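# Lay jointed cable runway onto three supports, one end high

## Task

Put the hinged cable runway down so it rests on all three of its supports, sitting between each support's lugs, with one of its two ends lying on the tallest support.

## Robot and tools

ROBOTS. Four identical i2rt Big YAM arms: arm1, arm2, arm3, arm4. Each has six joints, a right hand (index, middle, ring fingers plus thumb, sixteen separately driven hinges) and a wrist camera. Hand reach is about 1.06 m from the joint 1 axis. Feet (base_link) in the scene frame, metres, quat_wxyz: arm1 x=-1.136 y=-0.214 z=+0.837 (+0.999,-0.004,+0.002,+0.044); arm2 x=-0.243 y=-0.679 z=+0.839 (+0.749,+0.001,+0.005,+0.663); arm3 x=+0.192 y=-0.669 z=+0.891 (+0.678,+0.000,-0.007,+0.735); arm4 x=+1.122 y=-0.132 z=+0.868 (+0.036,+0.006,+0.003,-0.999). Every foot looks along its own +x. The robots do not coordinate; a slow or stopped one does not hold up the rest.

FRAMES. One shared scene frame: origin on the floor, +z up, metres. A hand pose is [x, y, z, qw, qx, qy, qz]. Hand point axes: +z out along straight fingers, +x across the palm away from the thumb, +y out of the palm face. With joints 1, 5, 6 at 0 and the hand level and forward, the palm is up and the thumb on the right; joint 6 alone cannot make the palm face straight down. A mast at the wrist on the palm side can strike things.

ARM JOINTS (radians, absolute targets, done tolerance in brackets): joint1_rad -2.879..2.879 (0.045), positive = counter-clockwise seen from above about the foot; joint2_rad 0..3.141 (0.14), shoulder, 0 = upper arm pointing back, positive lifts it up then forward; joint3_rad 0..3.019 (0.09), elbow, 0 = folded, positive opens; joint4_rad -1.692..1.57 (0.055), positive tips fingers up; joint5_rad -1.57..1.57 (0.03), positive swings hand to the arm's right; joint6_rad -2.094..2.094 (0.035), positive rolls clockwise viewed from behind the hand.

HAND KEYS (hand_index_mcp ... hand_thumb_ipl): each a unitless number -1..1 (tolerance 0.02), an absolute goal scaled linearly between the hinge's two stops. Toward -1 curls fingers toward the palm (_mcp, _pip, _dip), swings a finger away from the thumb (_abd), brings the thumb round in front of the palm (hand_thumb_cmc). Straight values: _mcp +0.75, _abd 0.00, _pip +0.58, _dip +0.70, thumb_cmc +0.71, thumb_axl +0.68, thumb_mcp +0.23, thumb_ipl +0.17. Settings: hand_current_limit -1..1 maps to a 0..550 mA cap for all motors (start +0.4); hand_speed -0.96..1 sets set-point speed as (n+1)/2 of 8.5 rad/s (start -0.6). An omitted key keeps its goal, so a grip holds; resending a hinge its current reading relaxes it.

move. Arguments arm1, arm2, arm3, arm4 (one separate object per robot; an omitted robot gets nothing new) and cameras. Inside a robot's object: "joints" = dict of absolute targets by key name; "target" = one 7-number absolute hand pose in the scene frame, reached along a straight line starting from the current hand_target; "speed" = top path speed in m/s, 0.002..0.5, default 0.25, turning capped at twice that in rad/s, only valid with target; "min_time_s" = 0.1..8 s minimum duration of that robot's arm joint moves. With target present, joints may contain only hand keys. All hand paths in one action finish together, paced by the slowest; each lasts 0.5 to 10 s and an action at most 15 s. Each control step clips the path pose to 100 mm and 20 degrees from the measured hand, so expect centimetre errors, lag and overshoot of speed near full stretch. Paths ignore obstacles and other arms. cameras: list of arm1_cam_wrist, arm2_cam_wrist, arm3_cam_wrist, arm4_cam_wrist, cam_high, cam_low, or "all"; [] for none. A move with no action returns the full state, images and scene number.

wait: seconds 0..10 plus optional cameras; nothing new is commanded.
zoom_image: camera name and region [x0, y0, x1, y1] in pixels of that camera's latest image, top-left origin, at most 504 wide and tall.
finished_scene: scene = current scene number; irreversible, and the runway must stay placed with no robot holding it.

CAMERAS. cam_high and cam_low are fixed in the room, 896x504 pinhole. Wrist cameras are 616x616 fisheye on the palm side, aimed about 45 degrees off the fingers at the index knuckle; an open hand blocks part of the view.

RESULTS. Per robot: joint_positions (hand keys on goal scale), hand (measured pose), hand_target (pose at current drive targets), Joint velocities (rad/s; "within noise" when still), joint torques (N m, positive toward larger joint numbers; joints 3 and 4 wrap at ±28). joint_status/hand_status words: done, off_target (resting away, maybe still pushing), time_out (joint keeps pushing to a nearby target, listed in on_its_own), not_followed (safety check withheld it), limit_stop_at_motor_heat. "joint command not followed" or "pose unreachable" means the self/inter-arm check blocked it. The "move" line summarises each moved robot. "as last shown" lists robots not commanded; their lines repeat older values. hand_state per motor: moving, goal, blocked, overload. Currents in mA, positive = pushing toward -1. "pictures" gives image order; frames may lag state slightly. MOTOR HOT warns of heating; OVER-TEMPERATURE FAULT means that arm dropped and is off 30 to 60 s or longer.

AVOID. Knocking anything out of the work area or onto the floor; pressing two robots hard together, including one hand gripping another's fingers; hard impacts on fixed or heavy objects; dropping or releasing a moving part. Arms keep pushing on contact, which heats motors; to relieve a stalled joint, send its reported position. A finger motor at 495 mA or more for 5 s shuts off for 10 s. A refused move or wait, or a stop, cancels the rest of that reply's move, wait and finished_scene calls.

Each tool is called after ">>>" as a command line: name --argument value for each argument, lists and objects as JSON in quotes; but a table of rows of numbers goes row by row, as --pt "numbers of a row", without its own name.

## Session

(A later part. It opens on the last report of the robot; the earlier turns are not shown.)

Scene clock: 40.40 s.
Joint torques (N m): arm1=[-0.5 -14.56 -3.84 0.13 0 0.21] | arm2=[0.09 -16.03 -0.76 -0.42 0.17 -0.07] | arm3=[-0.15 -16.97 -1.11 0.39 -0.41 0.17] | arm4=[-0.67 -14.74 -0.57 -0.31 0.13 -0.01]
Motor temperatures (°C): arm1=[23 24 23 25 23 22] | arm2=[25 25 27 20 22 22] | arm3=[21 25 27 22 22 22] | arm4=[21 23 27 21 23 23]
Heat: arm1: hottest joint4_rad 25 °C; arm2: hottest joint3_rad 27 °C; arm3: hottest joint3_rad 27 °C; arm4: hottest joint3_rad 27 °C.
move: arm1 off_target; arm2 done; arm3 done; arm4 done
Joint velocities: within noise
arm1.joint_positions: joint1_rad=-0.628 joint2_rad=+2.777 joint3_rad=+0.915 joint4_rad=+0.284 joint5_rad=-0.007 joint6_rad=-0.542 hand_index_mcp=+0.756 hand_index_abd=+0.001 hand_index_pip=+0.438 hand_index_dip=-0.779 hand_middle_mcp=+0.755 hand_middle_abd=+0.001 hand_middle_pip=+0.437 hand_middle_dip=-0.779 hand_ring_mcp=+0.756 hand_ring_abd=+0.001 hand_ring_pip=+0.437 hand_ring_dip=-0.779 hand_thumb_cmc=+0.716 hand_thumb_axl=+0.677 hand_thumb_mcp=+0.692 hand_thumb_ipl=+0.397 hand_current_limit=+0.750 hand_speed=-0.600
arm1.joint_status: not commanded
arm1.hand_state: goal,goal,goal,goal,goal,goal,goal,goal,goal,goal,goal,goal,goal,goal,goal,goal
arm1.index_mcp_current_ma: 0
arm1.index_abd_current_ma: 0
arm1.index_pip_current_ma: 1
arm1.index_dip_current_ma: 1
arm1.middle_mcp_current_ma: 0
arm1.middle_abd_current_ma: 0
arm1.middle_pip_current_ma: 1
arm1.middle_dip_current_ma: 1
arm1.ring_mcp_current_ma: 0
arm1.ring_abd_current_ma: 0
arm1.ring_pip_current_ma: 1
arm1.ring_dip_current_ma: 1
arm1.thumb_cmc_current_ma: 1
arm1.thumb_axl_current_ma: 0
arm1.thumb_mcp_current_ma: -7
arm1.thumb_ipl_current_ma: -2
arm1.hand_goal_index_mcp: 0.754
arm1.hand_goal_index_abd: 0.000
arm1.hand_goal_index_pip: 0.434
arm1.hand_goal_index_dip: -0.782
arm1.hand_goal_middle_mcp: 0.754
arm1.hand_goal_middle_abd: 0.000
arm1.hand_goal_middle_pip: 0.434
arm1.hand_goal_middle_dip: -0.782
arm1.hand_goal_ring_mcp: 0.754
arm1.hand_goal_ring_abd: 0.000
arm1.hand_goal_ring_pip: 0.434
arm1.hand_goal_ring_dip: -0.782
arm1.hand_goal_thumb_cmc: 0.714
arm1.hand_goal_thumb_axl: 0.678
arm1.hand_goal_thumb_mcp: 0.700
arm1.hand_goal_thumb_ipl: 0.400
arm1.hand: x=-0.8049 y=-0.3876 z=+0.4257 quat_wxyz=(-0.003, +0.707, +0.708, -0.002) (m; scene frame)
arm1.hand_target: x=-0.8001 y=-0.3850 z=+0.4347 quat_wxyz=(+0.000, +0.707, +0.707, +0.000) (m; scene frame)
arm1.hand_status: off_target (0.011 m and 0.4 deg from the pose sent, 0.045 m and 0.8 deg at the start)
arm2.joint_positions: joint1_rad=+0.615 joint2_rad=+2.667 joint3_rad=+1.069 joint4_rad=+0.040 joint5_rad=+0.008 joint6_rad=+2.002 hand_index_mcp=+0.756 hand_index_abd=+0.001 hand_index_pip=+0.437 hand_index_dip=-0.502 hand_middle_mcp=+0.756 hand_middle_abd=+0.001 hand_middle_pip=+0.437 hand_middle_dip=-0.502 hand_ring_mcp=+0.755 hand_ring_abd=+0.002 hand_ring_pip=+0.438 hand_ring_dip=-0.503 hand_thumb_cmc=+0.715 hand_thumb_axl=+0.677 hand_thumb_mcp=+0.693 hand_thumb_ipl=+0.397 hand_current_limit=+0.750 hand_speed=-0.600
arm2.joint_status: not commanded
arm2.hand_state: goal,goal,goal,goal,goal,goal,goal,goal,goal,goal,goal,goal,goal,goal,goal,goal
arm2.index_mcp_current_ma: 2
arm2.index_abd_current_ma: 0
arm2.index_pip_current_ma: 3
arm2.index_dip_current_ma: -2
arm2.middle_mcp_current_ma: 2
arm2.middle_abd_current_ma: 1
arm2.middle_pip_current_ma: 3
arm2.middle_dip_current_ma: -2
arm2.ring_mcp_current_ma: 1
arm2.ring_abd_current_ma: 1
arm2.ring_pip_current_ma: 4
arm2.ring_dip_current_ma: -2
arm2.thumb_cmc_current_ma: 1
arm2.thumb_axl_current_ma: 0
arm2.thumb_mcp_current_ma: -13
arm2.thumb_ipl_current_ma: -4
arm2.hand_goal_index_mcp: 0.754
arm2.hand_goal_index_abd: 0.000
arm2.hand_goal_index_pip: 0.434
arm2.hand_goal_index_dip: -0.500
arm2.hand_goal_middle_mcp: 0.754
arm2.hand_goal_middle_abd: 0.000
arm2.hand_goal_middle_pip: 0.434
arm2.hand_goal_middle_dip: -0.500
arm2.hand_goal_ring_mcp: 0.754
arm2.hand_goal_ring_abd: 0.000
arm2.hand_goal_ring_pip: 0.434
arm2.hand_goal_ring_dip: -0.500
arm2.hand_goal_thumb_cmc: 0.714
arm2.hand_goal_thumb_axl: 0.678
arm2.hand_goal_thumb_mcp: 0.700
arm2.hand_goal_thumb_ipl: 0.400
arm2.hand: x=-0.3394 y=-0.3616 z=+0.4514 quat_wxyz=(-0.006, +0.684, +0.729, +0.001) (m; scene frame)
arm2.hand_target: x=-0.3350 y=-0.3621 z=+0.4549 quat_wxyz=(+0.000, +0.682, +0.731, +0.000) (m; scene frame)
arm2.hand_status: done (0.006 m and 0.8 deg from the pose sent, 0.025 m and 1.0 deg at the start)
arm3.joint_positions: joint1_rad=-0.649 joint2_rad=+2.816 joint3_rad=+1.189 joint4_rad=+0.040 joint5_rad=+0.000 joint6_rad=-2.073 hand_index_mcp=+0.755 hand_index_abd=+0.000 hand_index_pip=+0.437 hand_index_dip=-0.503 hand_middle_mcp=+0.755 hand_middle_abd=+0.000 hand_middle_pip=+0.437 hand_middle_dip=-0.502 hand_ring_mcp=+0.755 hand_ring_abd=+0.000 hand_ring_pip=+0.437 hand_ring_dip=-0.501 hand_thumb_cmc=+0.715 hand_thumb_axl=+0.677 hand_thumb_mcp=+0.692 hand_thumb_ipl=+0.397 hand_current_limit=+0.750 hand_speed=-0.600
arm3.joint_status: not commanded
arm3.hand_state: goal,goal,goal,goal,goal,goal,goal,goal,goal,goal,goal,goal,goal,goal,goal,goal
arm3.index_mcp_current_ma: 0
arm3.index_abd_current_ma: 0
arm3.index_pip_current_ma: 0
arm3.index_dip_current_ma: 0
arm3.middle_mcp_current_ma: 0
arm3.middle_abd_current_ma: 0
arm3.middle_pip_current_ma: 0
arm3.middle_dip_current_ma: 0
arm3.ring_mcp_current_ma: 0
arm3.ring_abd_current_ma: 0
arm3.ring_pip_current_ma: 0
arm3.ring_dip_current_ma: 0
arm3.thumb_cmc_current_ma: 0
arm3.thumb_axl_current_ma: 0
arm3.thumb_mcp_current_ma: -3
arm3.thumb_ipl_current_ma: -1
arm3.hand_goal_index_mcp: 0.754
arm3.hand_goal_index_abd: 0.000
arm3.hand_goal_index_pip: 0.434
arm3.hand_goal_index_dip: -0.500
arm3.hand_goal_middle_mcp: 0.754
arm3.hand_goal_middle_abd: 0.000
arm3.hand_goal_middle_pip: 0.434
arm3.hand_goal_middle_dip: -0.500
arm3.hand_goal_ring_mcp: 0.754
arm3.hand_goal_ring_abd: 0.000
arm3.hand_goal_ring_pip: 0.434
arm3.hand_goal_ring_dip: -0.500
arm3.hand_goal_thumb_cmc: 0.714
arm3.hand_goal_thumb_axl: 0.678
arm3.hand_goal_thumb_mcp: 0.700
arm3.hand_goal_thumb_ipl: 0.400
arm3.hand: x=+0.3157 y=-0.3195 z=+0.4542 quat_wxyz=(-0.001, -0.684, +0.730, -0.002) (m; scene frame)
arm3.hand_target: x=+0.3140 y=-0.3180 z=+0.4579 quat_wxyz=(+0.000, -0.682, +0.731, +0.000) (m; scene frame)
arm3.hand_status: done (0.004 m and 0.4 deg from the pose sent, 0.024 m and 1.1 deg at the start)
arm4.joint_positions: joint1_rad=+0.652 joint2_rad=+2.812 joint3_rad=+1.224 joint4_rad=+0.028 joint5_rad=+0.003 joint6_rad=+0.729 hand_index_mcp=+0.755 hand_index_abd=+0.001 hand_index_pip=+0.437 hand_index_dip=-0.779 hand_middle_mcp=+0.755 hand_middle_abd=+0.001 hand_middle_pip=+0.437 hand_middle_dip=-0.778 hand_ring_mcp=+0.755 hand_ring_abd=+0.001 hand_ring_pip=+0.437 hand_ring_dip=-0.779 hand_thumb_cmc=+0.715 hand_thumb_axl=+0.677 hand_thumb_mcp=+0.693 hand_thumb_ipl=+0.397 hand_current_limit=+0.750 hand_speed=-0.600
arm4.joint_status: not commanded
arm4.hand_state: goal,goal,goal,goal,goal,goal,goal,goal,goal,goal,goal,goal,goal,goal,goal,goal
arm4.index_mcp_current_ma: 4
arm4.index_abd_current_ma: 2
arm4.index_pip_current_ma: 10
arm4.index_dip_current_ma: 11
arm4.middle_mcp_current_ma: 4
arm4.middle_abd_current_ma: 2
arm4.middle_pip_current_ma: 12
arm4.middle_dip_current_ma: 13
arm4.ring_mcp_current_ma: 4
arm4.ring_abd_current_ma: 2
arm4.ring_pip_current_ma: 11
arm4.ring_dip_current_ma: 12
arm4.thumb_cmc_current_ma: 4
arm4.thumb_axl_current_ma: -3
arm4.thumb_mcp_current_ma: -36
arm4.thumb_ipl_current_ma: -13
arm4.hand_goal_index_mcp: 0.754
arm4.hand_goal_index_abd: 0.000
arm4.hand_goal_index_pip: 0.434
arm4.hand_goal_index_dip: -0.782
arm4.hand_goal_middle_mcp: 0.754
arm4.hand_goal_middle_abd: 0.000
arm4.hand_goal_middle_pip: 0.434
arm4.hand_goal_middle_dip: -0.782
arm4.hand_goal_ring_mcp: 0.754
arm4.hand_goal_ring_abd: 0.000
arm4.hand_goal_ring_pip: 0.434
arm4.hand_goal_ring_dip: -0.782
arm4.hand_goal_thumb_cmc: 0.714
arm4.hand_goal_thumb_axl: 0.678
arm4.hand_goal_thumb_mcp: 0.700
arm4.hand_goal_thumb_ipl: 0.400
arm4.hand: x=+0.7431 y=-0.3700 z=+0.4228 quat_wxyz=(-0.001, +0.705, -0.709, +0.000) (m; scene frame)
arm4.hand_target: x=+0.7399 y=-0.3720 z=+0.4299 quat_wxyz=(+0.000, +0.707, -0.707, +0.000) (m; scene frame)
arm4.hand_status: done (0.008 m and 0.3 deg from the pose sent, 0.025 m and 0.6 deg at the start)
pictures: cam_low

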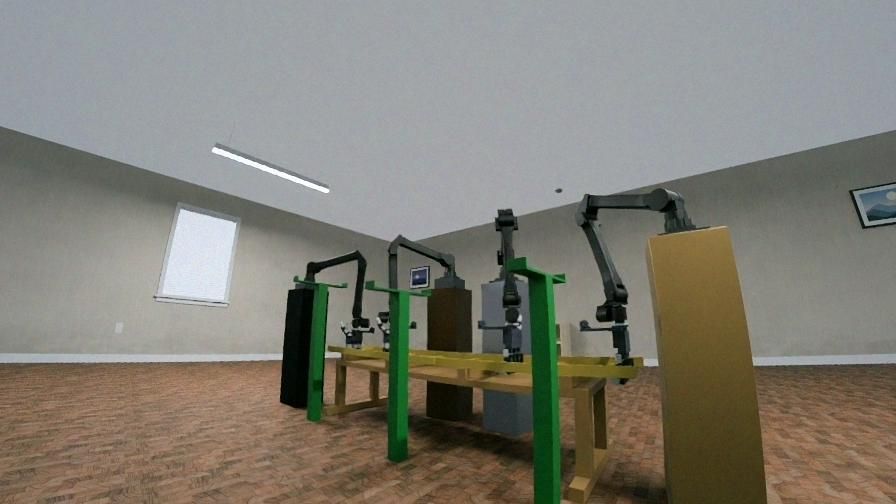

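>>> move --arm1 '{"target":[-0.800,-0.385,0.465,0,0.7071,0.7071,0],"speed":0.05}' --arm2 '{"target":[-0.335,-0.362,0.490,0,0.6820,0.7313,0],"speed":0.05}' --arm3 '{"target":[0.314,-0.318,0.493,0,-0.6820,0.7313,0],"speed":0.05}' --arm4 '{"target":[0.740,-0.372,0.460,0,0.7071,-0.7071,0],"speed":0.05}' --cameras '["cam_low","arm1_cam_wrist","arm2_cam_wrist"]'

Scene clock: 41.93 s.
Joint torques (N m): arm1=[-0.62 -17.03 -5.67 -0.17 -0.08 0.16] | arm2=[0.62 -21.19 -3.59 -1.42 0.24 0] | arm3=[-0.38 -23.47 -5.26 -0.64 -0.32 0.05] | arm4=[-0.67 -16.09 -1.29 -0.4 0.13 0]
Motor temperatures (°C): arm1=[23 25 23 25 23 22] | arm2=[25 25 27 20 22 22] | arm3=[21 25 27 22 22 22] | arm4=[21 23 27 21 23 23]
Heat: arm1: hottest joint2_rad 25 °C; arm2: hottest joint3_rad 27 °C; arm3: hottest joint3_rad 27 °C; arm4: hottest joint3_rad 27 °C.
move: arm1 off_target; arm2 off_target; arm3 off_target; arm4 off_target
Joint velocities: within noise
arm1.joint_positions: joint1_rad=-0.627 joint2_rad=+2.725 joint3_rad=+0.874 joint4_rad=+0.270 joint5_rad=-0.005 joint6_rad=-0.539 hand_index_mcp=+0.770 hand_index_abd=+0.001 hand_index_pip=+0.457 hand_index_dip=-0.759 hand_middle_mcp=+0.772 hand_middle_abd=+0.001 hand_middle_pip=+0.459 hand_middle_dip=-0.756 hand_ring_mcp=+0.774 hand_ring_abd=+0.001 hand_ring_pip=+0.461 hand_ring_dip=-0.751 hand_thumb_cmc=+0.716 hand_thumb_axl=+0.677 hand_thumb_mcp=+0.692 hand_thumb_ipl=+0.397 hand_current_limit=+0.750 hand_speed=-0.600
arm1.joint_status: not commanded
arm1.hand_state: goal,goal,blocked,blocked,goal,goal,blocked,blocked,goal,goal,blocked,blocked,goal,goal,goal,goal
arm1.index_mcp_current_ma: 14
arm1.index_abd_current_ma: 0
arm1.index_pip_current_ma: 24
arm1.index_dip_current_ma: 24
arm1.middle_mcp_current_ma: 17
arm1.middle_abd_current_ma: 0
arm1.middle_pip_current_ma: 26
arm1.middle_dip_current_ma: 30
arm1.ring_mcp_current_ma: 20
arm1.ring_abd_current_ma: 0
arm1.ring_pip_current_ma: 31
arm1.ring_dip_current_ma: 38
arm1.thumb_cmc_current_ma: 1
arm1.thumb_axl_current_ma: 0
arm1.thumb_mcp_current_ma: -7
arm1.thumb_ipl_current_ma: -2
arm1.hand_goal_index_mcp: 0.754
arm1.hand_goal_index_abd: 0.000
arm1.hand_goal_index_pip: 0.434
arm1.hand_goal_index_dip: -0.782
arm1.hand_goal_middle_mcp: 0.754
arm1.hand_goal_middle_abd: 0.000
arm1.hand_goal_middle_pip: 0.434
arm1.hand_goal_middle_dip: -0.782
arm1.hand_goal_ring_mcp: 0.754
arm1.hand_goal_ring_abd: 0.000
arm1.hand_goal_ring_pip: 0.434
arm1.hand_goal_ring_dip: -0.782
arm1.hand_goal_thumb_cmc: 0.714
arm1.hand_goal_thumb_axl: 0.678
arm1.hand_goal_thumb_mcp: 0.700
arm1.hand_goal_thumb_ipl: 0.400
arm1.hand: x=-0.8056 y=-0.3874 z=+0.4439 quat_wxyz=(-0.004, +0.707, +0.707, -0.003) (m; scene frame)
arm1.hand_target: x=-0.8003 y=-0.3848 z=+0.4635 quat_wxyz=(+0.000, +0.707, +0.707, +0.000) (m; scene frame)
arm1.hand_status: off_target (0.022 m and 0.5 deg from the pose sent, 0.040 m and 0.4 deg at the start)
arm2.joint_positions: joint1_rad=+0.610 joint2_rad=+2.641 joint3_rad=+1.042 joint4_rad=+0.034 joint5_rad=+0.006 joint6_rad=+1.994 hand_index_mcp=+0.779 hand_index_abd=-0.004 hand_index_pip=+0.459 hand_index_dip=-0.478 hand_middle_mcp=+0.778 hand_middle_abd=-0.004 hand_middle_pip=+0.462 hand_middle_dip=-0.476 hand_ring_mcp=+0.776 hand_ring_abd=-0.003 hand_ring_pip=+0.463 hand_ring_dip=-0.474 hand_thumb_cmc=+0.715 hand_thumb_axl=+0.677 hand_thumb_mcp=+0.693 hand_thumb_ipl=+0.397 hand_current_limit=+0.750 hand_speed=-0.600
arm2.joint_status: not commanded
arm2.hand_state: blocked,goal,blocked,blocked,blocked,goal,blocked,blocked,blocked,goal,blocked,blocked,goal,goal,goal,goal
arm2.index_mcp_current_ma: 53
arm2.index_abd_current_ma: -3
arm2.index_pip_current_ma: 49
arm2.index_dip_current_ma: 42
arm2.middle_mcp_current_ma: 50
arm2.middle_abd_current_ma: -3
arm2.middle_pip_current_ma: 55
arm2.middle_dip_current_ma: 45
arm2.ring_mcp_current_ma: 45
arm2.ring_abd_current_ma: -2
arm2.ring_pip_current_ma: 59
arm2.ring_dip_current_ma: 51
arm2.thumb_cmc_current_ma: 1
arm2.thumb_axl_current_ma: 0
arm2.thumb_mcp_current_ma: -13
arm2.thumb_ipl_current_ma: -4
arm2.hand_goal_index_mcp: 0.754
arm2.hand_goal_index_abd: 0.000
arm2.hand_goal_index_pip: 0.434
arm2.hand_goal_index_dip: -0.500
arm2.hand_goal_middle_mcp: 0.754
arm2.hand_goal_middle_abd: 0.000
arm2.hand_goal_middle_pip: 0.434
arm2.hand_goal_middle_dip: -0.500
arm2.hand_goal_ring_mcp: 0.754
arm2.hand_goal_ring_abd: 0.000
arm2.hand_goal_ring_pip: 0.434
arm2.hand_goal_ring_dip: -0.500
arm2.hand_goal_thumb_cmc: 0.714
arm2.hand_goal_thumb_axl: 0.678
arm2.hand_goal_thumb_mcp: 0.700
arm2.hand_goal_thumb_ipl: 0.400
arm2.hand: x=-0.3354 y=-0.3648 z=+0.4613 quat_wxyz=(-0.003, +0.684, +0.730, -0.001) (m; scene frame)
arm2.hand_target: x=-0.3346 y=-0.3625 z=+0.4875 quat_wxyz=(+0.000, +0.682, +0.731, +0.000) (m; scene frame)
arm2.hand_status: off_target (0.029 m and 0.4 deg from the pose sent, 0.039 m and 0.8 deg at the start)
arm3.joint_positions: joint1_rad=-0.644 joint2_rad=+2.802 joint3_rad=+1.165 joint4_rad=+0.047 joint5_rad=-0.002 joint6_rad=-2.060 hand_index_mcp=+0.774 hand_index_abd=+0.006 hand_index_pip=+0.454 hand_index_dip=-0.481 hand_middle_mcp=+0.779 hand_middle_abd=+0.007 hand_middle_pip=+0.463 hand_middle_dip=-0.472 hand_ring_mcp=+0.784 hand_ring_abd=+0.010 hand_ring_pip=+0.474 hand_ring_dip=-0.463 hand_thumb_cmc=+0.715 hand_thumb_axl=+0.677 hand_thumb_mcp=+0.692 hand_thumb_ipl=+0.397 hand_current_limit=+0.750 hand_speed=-0.600
arm3.joint_status: not commanded
arm3.hand_state: goal,goal,blocked,goal,blocked,goal,blocked,blocked,blocked,goal,blocked,blocked,goal,goal,goal,goal
arm3.index_mcp_current_ma: 12
arm3.index_abd_current_ma: 1
arm3.index_pip_current_ma: 11
arm3.index_dip_current_ma: 10
arm3.middle_mcp_current_ma: 18
arm3.middle_abd_current_ma: 1
arm3.middle_pip_current_ma: 20
arm3.middle_dip_current_ma: 19
arm3.ring_mcp_current_ma: 25
arm3.ring_abd_current_ma: 2
arm3.ring_pip_current_ma: 37
arm3.ring_dip_current_ma: 32
arm3.thumb_cmc_current_ma: 0
arm3.thumb_axl_current_ma: 0
arm3.thumb_mcp_current_ma: -3
arm3.thumb_ipl_current_ma: -1
arm3.hand_goal_index_mcp: 0.754
arm3.hand_goal_index_abd: 0.000
arm3.hand_goal_index_pip: 0.434
arm3.hand_goal_index_dip: -0.500
arm3.hand_goal_middle_mcp: 0.754
arm3.hand_goal_middle_abd: 0.000
arm3.hand_goal_middle_pip: 0.434
arm3.hand_goal_middle_dip: -0.500
arm3.hand_goal_ring_mcp: 0.754
arm3.hand_goal_ring_abd: 0.000
arm3.hand_goal_ring_pip: 0.434
arm3.hand_goal_ring_dip: -0.500
arm3.hand_goal_thumb_cmc: 0.714
arm3.hand_goal_thumb_axl: 0.678
arm3.hand_goal_thumb_mcp: 0.700
arm3.hand_goal_thumb_ipl: 0.400
arm3.hand: x=+0.3116 y=-0.3216 z=+0.4602 quat_wxyz=(-0.002, -0.681, +0.733, -0.001) (m; scene frame)
arm3.hand_target: x=+0.3133 y=-0.3185 z=+0.4899 quat_wxyz=(+0.000, -0.682, +0.731, +0.000) (m; scene frame)
arm3.hand_status: off_target (0.033 m and 0.3 deg from the pose sent, 0.039 m and 0.4 deg at the start)
arm4.joint_positions: joint1_rad=+0.652 joint2_rad=+2.750 joint3_rad=+1.171 joint4_rad=+0.015 joint5_rad=+0.003 joint6_rad=+0.729 hand_index_mcp=+0.760 hand_index_abd=+0.001 hand_index_pip=+0.445 hand_index_dip=-0.769 hand_middle_mcp=+0.757 hand_middle_abd=+0.001 hand_middle_pip=+0.442 hand_middle_dip=-0.771 hand_ring_mcp=+0.755 hand_ring_abd=+0.001 hand_ring_pip=+0.439 hand_ring_dip=-0.774 hand_thumb_cmc=+0.715 hand_thumb_axl=+0.677 hand_thumb_mcp=+0.693 hand_thumb_ipl=+0.397 hand_current_limit=+0.750 hand_speed=-0.600
arm4.joint_status: not commanded
arm4.hand_state: goal,goal,goal,goal,goal,goal,goal,goal,goal,goal,goal,goal,goal,goal,goal,goal
arm4.index_mcp_current_ma: 23
arm4.index_abd_current_ma: 2
arm4.index_pip_current_ma: 41
arm4.index_dip_current_ma: 53
arm4.middle_mcp_current_ma: 13
arm4.middle_abd_current_ma: 2
arm4.middle_pip_current_ma: 30
arm4.middle_dip_current_ma: 42
arm4.ring_mcp_current_ma: 5
arm4.ring_abd_current_ma: 2
arm4.ring_pip_current_ma: 17
arm4.ring_dip_current_ma: 29
arm4.thumb_cmc_current_ma: 4
arm4.thumb_axl_current_ma: -3
arm4.thumb_mcp_current_ma: -36
arm4.thumb_ipl_current_ma: -13
arm4.hand_goal_index_mcp: 0.754
arm4.hand_goal_index_abd: 0.000
arm4.hand_goal_index_pip: 0.434
arm4.hand_goal_index_dip: -0.782
arm4.hand_goal_middle_mcp: 0.754
arm4.hand_goal_middle_abd: 0.000
arm4.hand_goal_middle_pip: 0.434
arm4.hand_goal_middle_dip: -0.782
arm4.hand_goal_ring_mcp: 0.754
arm4.hand_goal_ring_abd: 0.000
arm4.hand_goal_ring_pip: 0.434
arm4.hand_goal_ring_dip: -0.782
arm4.hand_goal_thumb_cmc: 0.714
arm4.hand_goal_thumb_axl: 0.678
arm4.hand_goal_thumb_mcp: 0.700
arm4.hand_goal_thumb_ipl: 0.400
arm4.hand: x=+0.7444 y=-0.3687 z=+0.4458 quat_wxyz=(-0.003, +0.705, -0.709, +0.000) (m; scene frame)
arm4.hand_target: x=+0.7400 y=-0.3718 z=+0.4594 quat_wxyz=(+0.000, +0.707, -0.707, +0.000) (m; scene frame)
arm4.hand_status: off_target (0.015 m and 0.4 deg from the pose sent, 0.037 m and 0.3 deg at the start)
pictures: arm1_cam_wrist, arm2_cam_wrist, cam_low
camera_calibration:
arm1_cam_wrist: T_world_to_cam=[[0.5735, -0.819192, 0.00481748, 0.177213], [-0.551608, -0.381809, 0.741586, -0.973378], [-0.605662, -0.427957, -0.67084, -0.232962], [0, 0, 0, 1]] pos_world=[-0.779651, -0.32617, 0.56471]
arm2_cam_wrist: T_world_to_cam=[[0.656497, -0.753705, 0.0306742, -0.0371738], [-0.565232, -0.46459, 0.681666, -0.711815], [-0.499524, -0.46485, -0.73102, 0.127388], [0, 0, 0, 1]] pos_world=[-0.314303, -0.299504, 0.579484]

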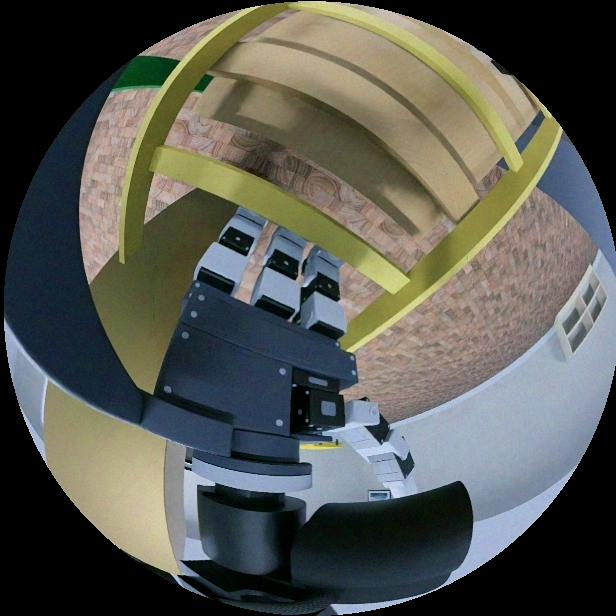

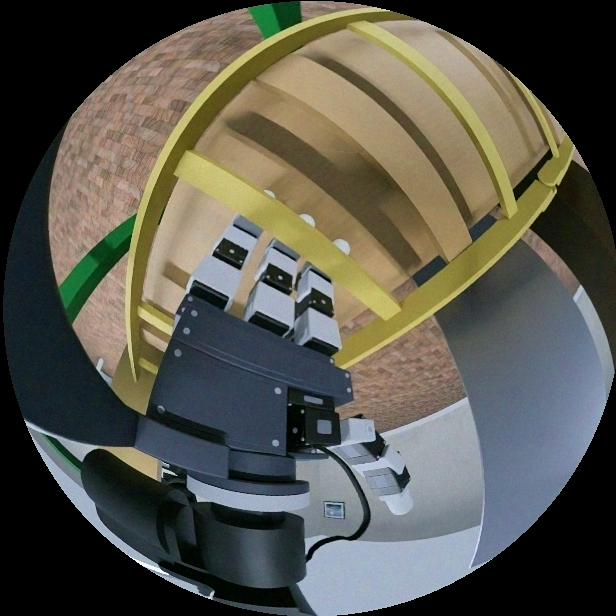

